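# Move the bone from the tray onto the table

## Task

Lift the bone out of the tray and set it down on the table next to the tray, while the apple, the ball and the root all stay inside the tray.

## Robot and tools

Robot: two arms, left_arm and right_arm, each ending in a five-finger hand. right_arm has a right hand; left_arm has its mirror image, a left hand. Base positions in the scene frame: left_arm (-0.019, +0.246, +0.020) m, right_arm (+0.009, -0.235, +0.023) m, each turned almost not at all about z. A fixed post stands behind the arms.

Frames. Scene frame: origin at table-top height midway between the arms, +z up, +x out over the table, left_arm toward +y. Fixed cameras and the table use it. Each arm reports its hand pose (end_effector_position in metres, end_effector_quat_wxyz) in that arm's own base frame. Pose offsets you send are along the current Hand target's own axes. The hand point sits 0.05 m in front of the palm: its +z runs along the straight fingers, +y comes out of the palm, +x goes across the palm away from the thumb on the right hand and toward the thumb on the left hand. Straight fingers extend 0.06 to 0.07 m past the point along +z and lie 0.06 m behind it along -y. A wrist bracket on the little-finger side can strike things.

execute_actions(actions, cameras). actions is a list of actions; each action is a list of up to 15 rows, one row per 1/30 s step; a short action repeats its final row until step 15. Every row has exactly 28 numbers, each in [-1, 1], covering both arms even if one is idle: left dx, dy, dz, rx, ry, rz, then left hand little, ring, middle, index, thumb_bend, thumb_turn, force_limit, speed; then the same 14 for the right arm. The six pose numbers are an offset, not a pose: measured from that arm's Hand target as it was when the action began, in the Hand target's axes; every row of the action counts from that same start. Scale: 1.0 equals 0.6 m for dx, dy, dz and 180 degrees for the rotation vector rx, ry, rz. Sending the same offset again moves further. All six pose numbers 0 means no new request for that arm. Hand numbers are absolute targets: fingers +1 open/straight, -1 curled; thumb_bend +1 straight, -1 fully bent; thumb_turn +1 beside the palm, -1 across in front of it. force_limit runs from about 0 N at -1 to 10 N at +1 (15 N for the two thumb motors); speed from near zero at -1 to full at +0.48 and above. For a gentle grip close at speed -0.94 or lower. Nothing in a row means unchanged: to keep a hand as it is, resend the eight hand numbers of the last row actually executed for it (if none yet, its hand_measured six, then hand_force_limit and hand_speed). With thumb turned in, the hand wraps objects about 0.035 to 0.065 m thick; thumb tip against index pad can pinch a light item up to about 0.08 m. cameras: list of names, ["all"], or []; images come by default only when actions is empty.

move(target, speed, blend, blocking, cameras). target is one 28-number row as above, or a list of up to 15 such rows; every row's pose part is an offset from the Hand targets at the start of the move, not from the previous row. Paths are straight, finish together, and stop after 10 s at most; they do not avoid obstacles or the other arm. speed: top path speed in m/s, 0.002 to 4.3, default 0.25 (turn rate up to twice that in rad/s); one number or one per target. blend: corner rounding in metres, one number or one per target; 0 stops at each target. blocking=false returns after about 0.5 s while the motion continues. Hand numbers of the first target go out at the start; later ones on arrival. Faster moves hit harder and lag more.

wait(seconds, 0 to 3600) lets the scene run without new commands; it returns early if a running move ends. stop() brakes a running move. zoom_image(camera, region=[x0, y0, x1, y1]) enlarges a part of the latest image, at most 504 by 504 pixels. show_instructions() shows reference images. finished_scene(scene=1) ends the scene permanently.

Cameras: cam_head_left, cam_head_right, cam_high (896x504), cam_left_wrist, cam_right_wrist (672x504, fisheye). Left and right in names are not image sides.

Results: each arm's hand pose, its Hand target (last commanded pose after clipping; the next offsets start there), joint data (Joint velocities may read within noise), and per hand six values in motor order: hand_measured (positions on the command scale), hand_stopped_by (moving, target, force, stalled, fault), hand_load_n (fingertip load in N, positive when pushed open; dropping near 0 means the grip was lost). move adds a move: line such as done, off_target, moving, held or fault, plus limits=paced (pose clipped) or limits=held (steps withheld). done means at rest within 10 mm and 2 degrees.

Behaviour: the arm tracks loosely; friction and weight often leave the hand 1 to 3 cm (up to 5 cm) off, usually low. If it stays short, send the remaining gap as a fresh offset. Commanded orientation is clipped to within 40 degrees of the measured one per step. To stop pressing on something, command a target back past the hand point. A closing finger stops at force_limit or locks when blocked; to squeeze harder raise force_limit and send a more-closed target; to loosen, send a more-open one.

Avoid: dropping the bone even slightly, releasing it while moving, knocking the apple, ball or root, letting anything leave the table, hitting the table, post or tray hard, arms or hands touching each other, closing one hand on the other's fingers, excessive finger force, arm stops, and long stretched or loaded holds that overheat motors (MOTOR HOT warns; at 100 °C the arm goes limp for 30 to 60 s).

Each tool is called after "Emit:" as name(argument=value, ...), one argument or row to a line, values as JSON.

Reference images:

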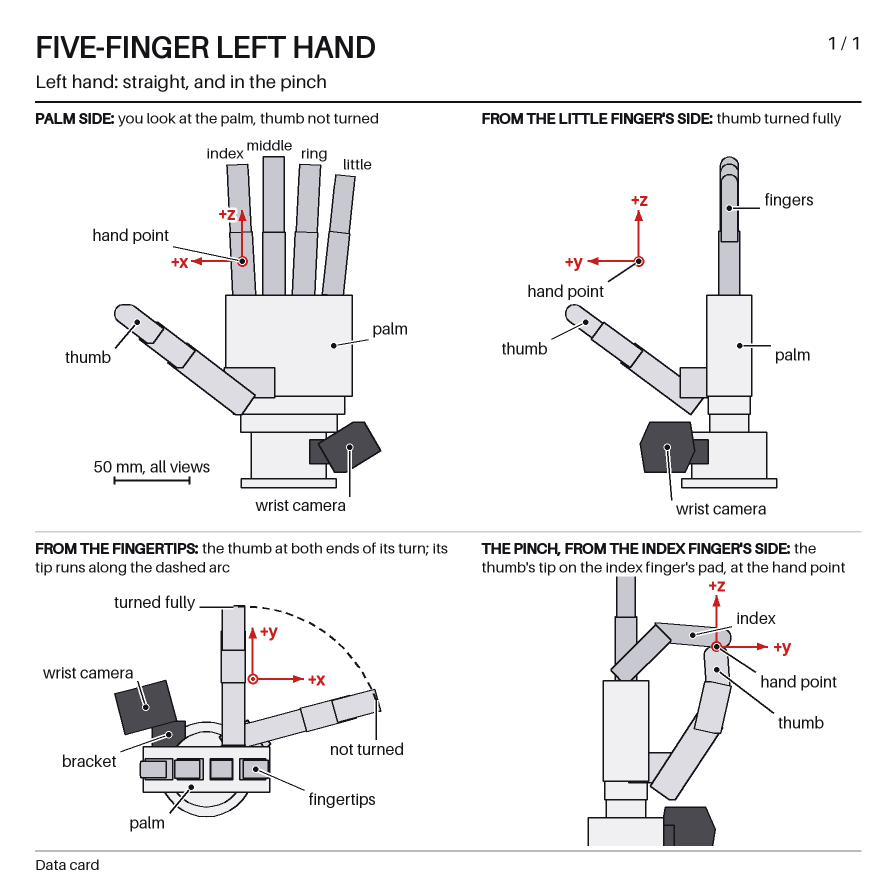

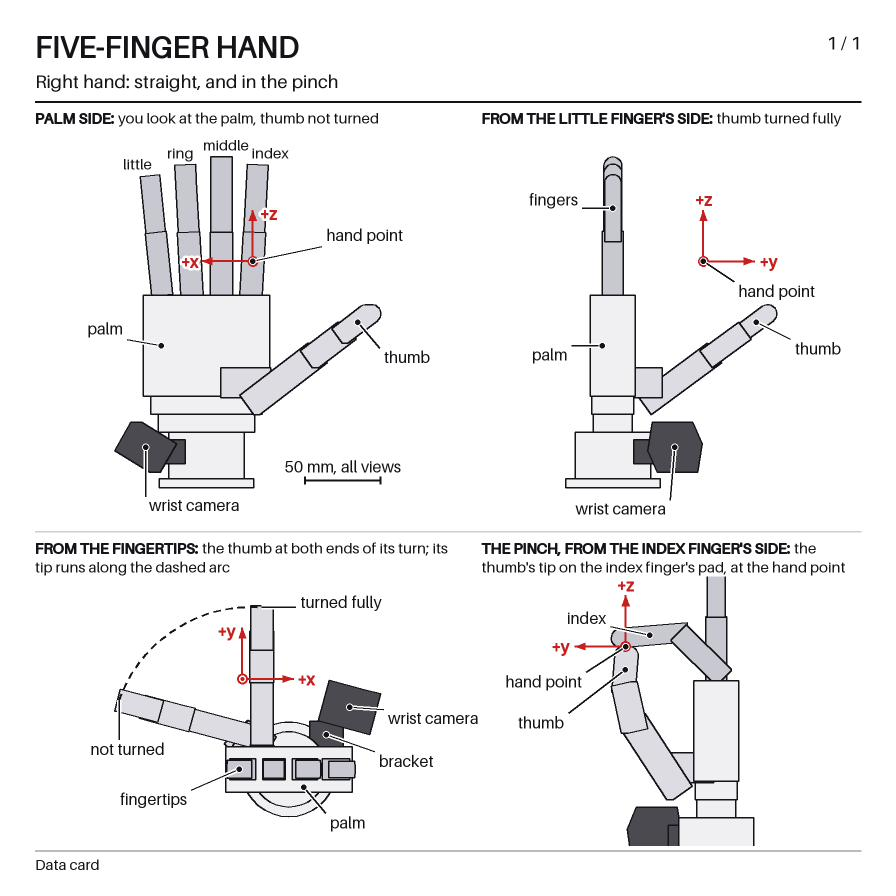

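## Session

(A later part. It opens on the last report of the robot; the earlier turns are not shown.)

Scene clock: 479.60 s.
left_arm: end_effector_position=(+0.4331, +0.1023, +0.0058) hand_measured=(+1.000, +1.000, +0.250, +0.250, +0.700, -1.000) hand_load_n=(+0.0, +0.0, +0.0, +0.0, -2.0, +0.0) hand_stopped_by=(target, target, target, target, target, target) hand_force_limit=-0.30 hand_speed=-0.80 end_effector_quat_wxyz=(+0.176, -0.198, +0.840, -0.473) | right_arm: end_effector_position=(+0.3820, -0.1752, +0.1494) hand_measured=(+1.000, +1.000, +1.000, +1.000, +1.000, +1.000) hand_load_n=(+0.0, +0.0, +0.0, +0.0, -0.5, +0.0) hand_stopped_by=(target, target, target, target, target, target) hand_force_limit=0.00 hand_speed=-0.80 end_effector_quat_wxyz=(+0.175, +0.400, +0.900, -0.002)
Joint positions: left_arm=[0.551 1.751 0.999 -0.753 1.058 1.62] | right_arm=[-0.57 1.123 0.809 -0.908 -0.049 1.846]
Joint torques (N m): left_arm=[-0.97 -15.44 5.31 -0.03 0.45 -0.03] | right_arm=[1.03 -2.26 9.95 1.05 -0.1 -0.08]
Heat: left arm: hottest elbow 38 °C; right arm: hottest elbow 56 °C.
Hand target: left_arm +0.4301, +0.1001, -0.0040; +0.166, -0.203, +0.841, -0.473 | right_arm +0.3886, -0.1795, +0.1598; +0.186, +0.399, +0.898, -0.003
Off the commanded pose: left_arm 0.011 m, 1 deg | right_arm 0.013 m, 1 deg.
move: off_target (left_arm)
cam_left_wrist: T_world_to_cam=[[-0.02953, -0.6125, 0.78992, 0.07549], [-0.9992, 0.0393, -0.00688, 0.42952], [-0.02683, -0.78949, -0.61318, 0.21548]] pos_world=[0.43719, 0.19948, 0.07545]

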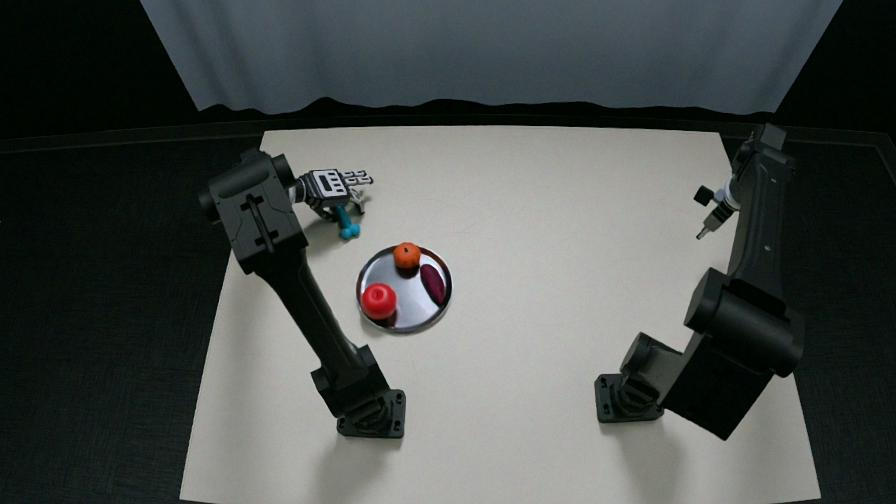

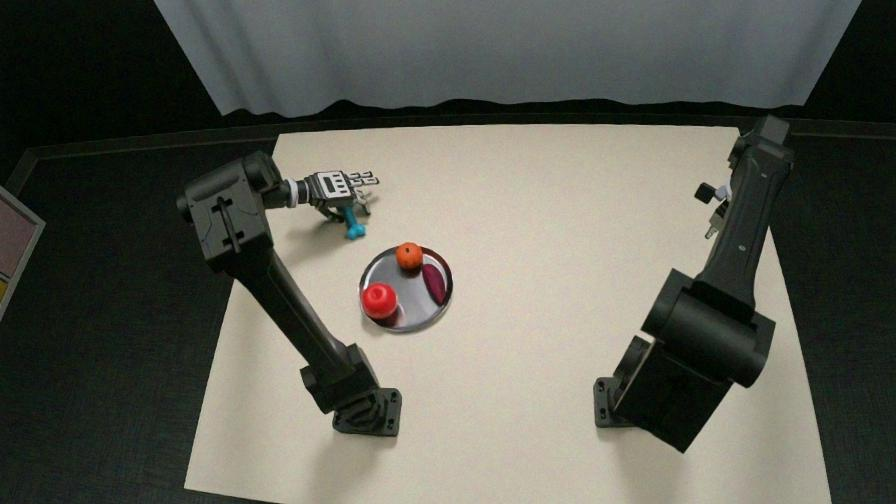

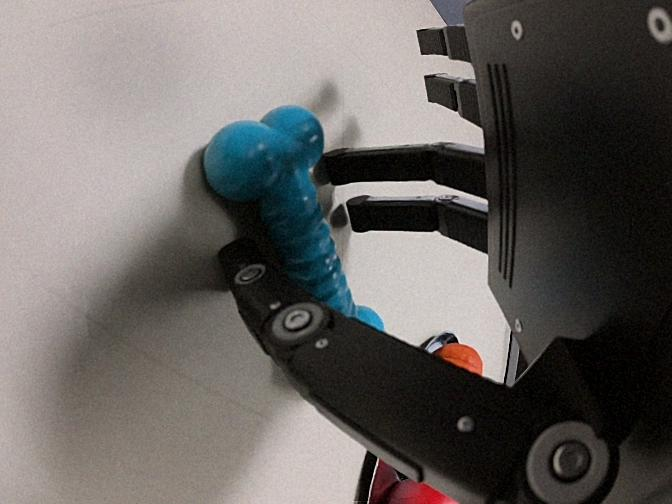

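Emit:
move(
  target=[
    [-0.0175, -0.0722, -0.0392, 0, 0, 0, 1, 1, 0.25, 0.25, 0.7, -1, -0.3, -0.8, 0, 0, 0, 0, 0, 0, 1, 1, 1, 1, 1, 1, 0, -0.8],
    [-0.0322, -0.2162, -0.122, 0, 0, 0, 1, 1, 0.25, 0.25, 0.7, -1, -0.3, -0.8, 0, 0, 0, 0, 0, 0, 1, 1, 1, 1, 1, 1, 0, -0.8],
  ],
  cameras=["cam_head_left", "cam_head_right", "cam_left_wrist", "cam_high"],
  speed=[0.04, 0.12],
  blend=0.01,
)

Emit:
zoom_image(
  camera="cam_head_left",
  region=[300, 140, 470, 340],
)

Scene clock: 488.17 s.
left_arm: end_effector_position=(+0.4268, +0.0994, +0.1335) hand_measured=(+1.000, +1.000, +0.250, +0.250, +0.700, -1.000) hand_load_n=(+0.0, -0.5, +0.0, +0.0, +0.0, +0.0) hand_stopped_by=(target, target, target, target, target, target) hand_force_limit=-0.30 hand_speed=-0.80 end_effector_quat_wxyz=(+0.157, -0.211, +0.839, -0.477) | right_arm: end_effector_position=(+0.3820, -0.1752, +0.1494) hand_measured=(+1.000, +1.000, +1.000, +1.000, +1.000, +1.000) hand_load_n=(+0.0, +0.0, +0.0, +0.0, +0.0, +0.0) hand_stopped_by=(target, target, target, target, target, target) hand_force_limit=0.00 hand_speed=-0.80 end_effector_quat_wxyz=(+0.175, +0.400, +0.900, -0.002)
Joint positions: left_arm=[0.551 1.565 1.157 -1.137 1.051 1.613] | right_arm=[-0.57 1.123 0.809 -0.908 -0.049 1.846]
Joint torques (N m): left_arm=[-1.08 -15.97 9.65 -0.43 0.7 -0.03] | right_arm=[1.03 -2.2 9.95 1.06 -0.09 -0.08]
Heat: left arm: hottest elbow 38 °C; right arm: hottest elbow 56 °C.
Hand target: left_arm +0.4363, +0.1021, +0.1460; +0.166, -0.203, +0.841, -0.473 | right_arm +0.3886, -0.1795, +0.1598; +0.186, +0.399, +0.898, -0.003
Off the commanded pose: left_arm 0.016 m, 1 deg | right_arm 0.013 m, 1 deg.
move: off_target (left_arm)
cam_left_wrist: T_world_to_cam=[[0.00742, -0.59722, 0.80204, -0.04624], [-0.99872, 0.03573, 0.03584, 0.41864], [-0.05006, -0.80128, -0.59619, 0.30013]] pos_world=[0.43347, 0.19792, 0.20102]
Images, in order (width x height): cam_head_left 896x504, cam_head_right 896x504, cam_high 896x504, cam_left_wrist 672x504.

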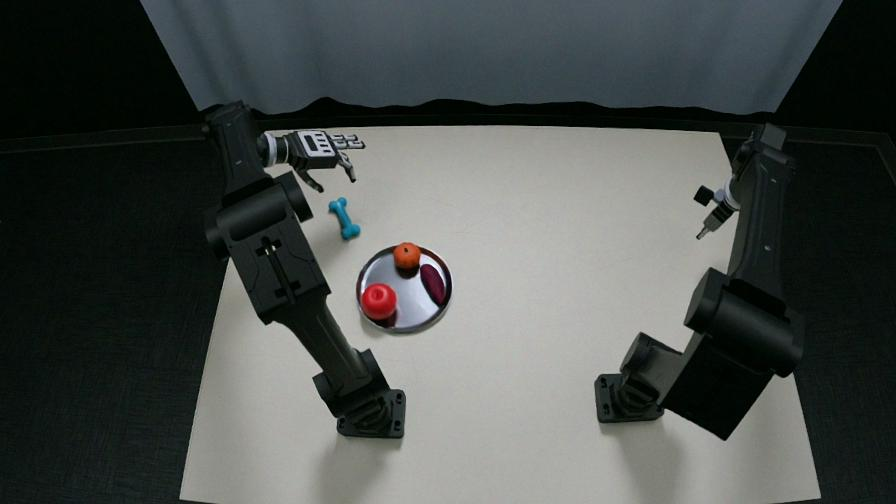

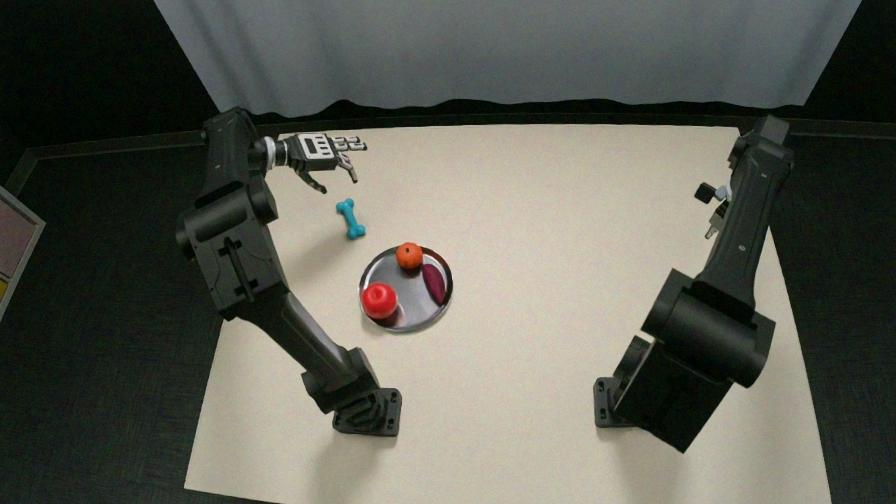

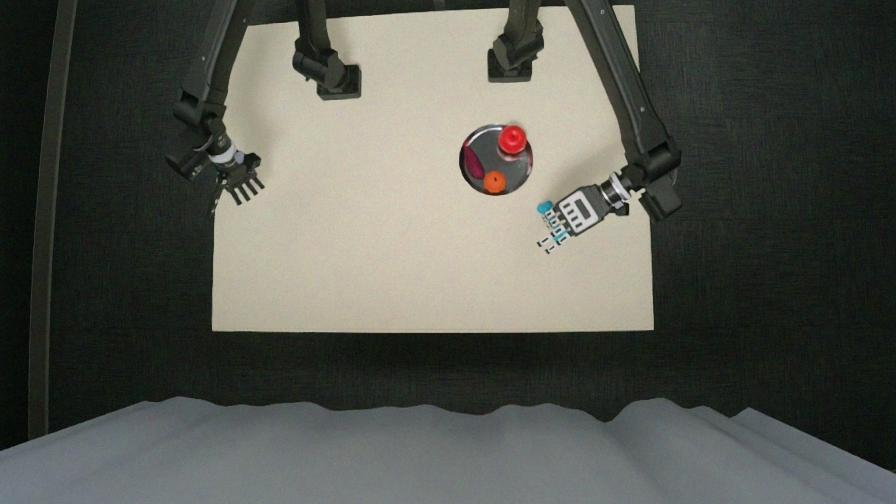

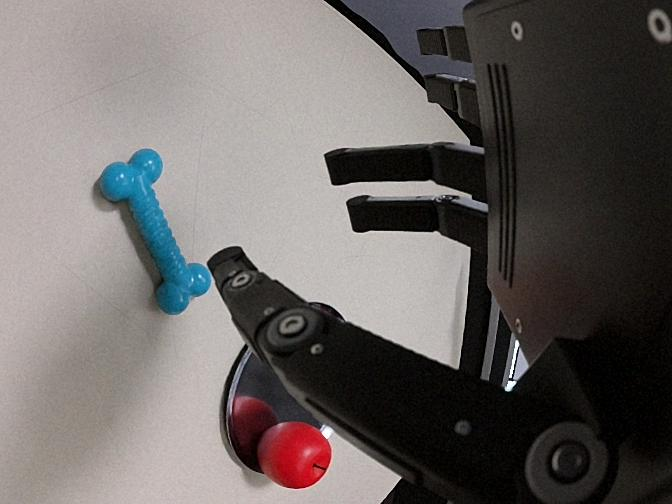

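Scaled by 2.520 from the camera's image (finer frame: 1280x720).

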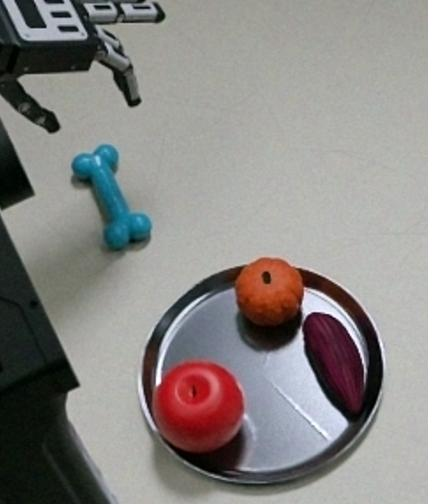

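The bone is on the table beside the tray. The apple, ball and root are still in the tray, and the hand is clear of everything.

Emit:
finished_scene(
  scene=1,
)

The scene is finished: the task was done.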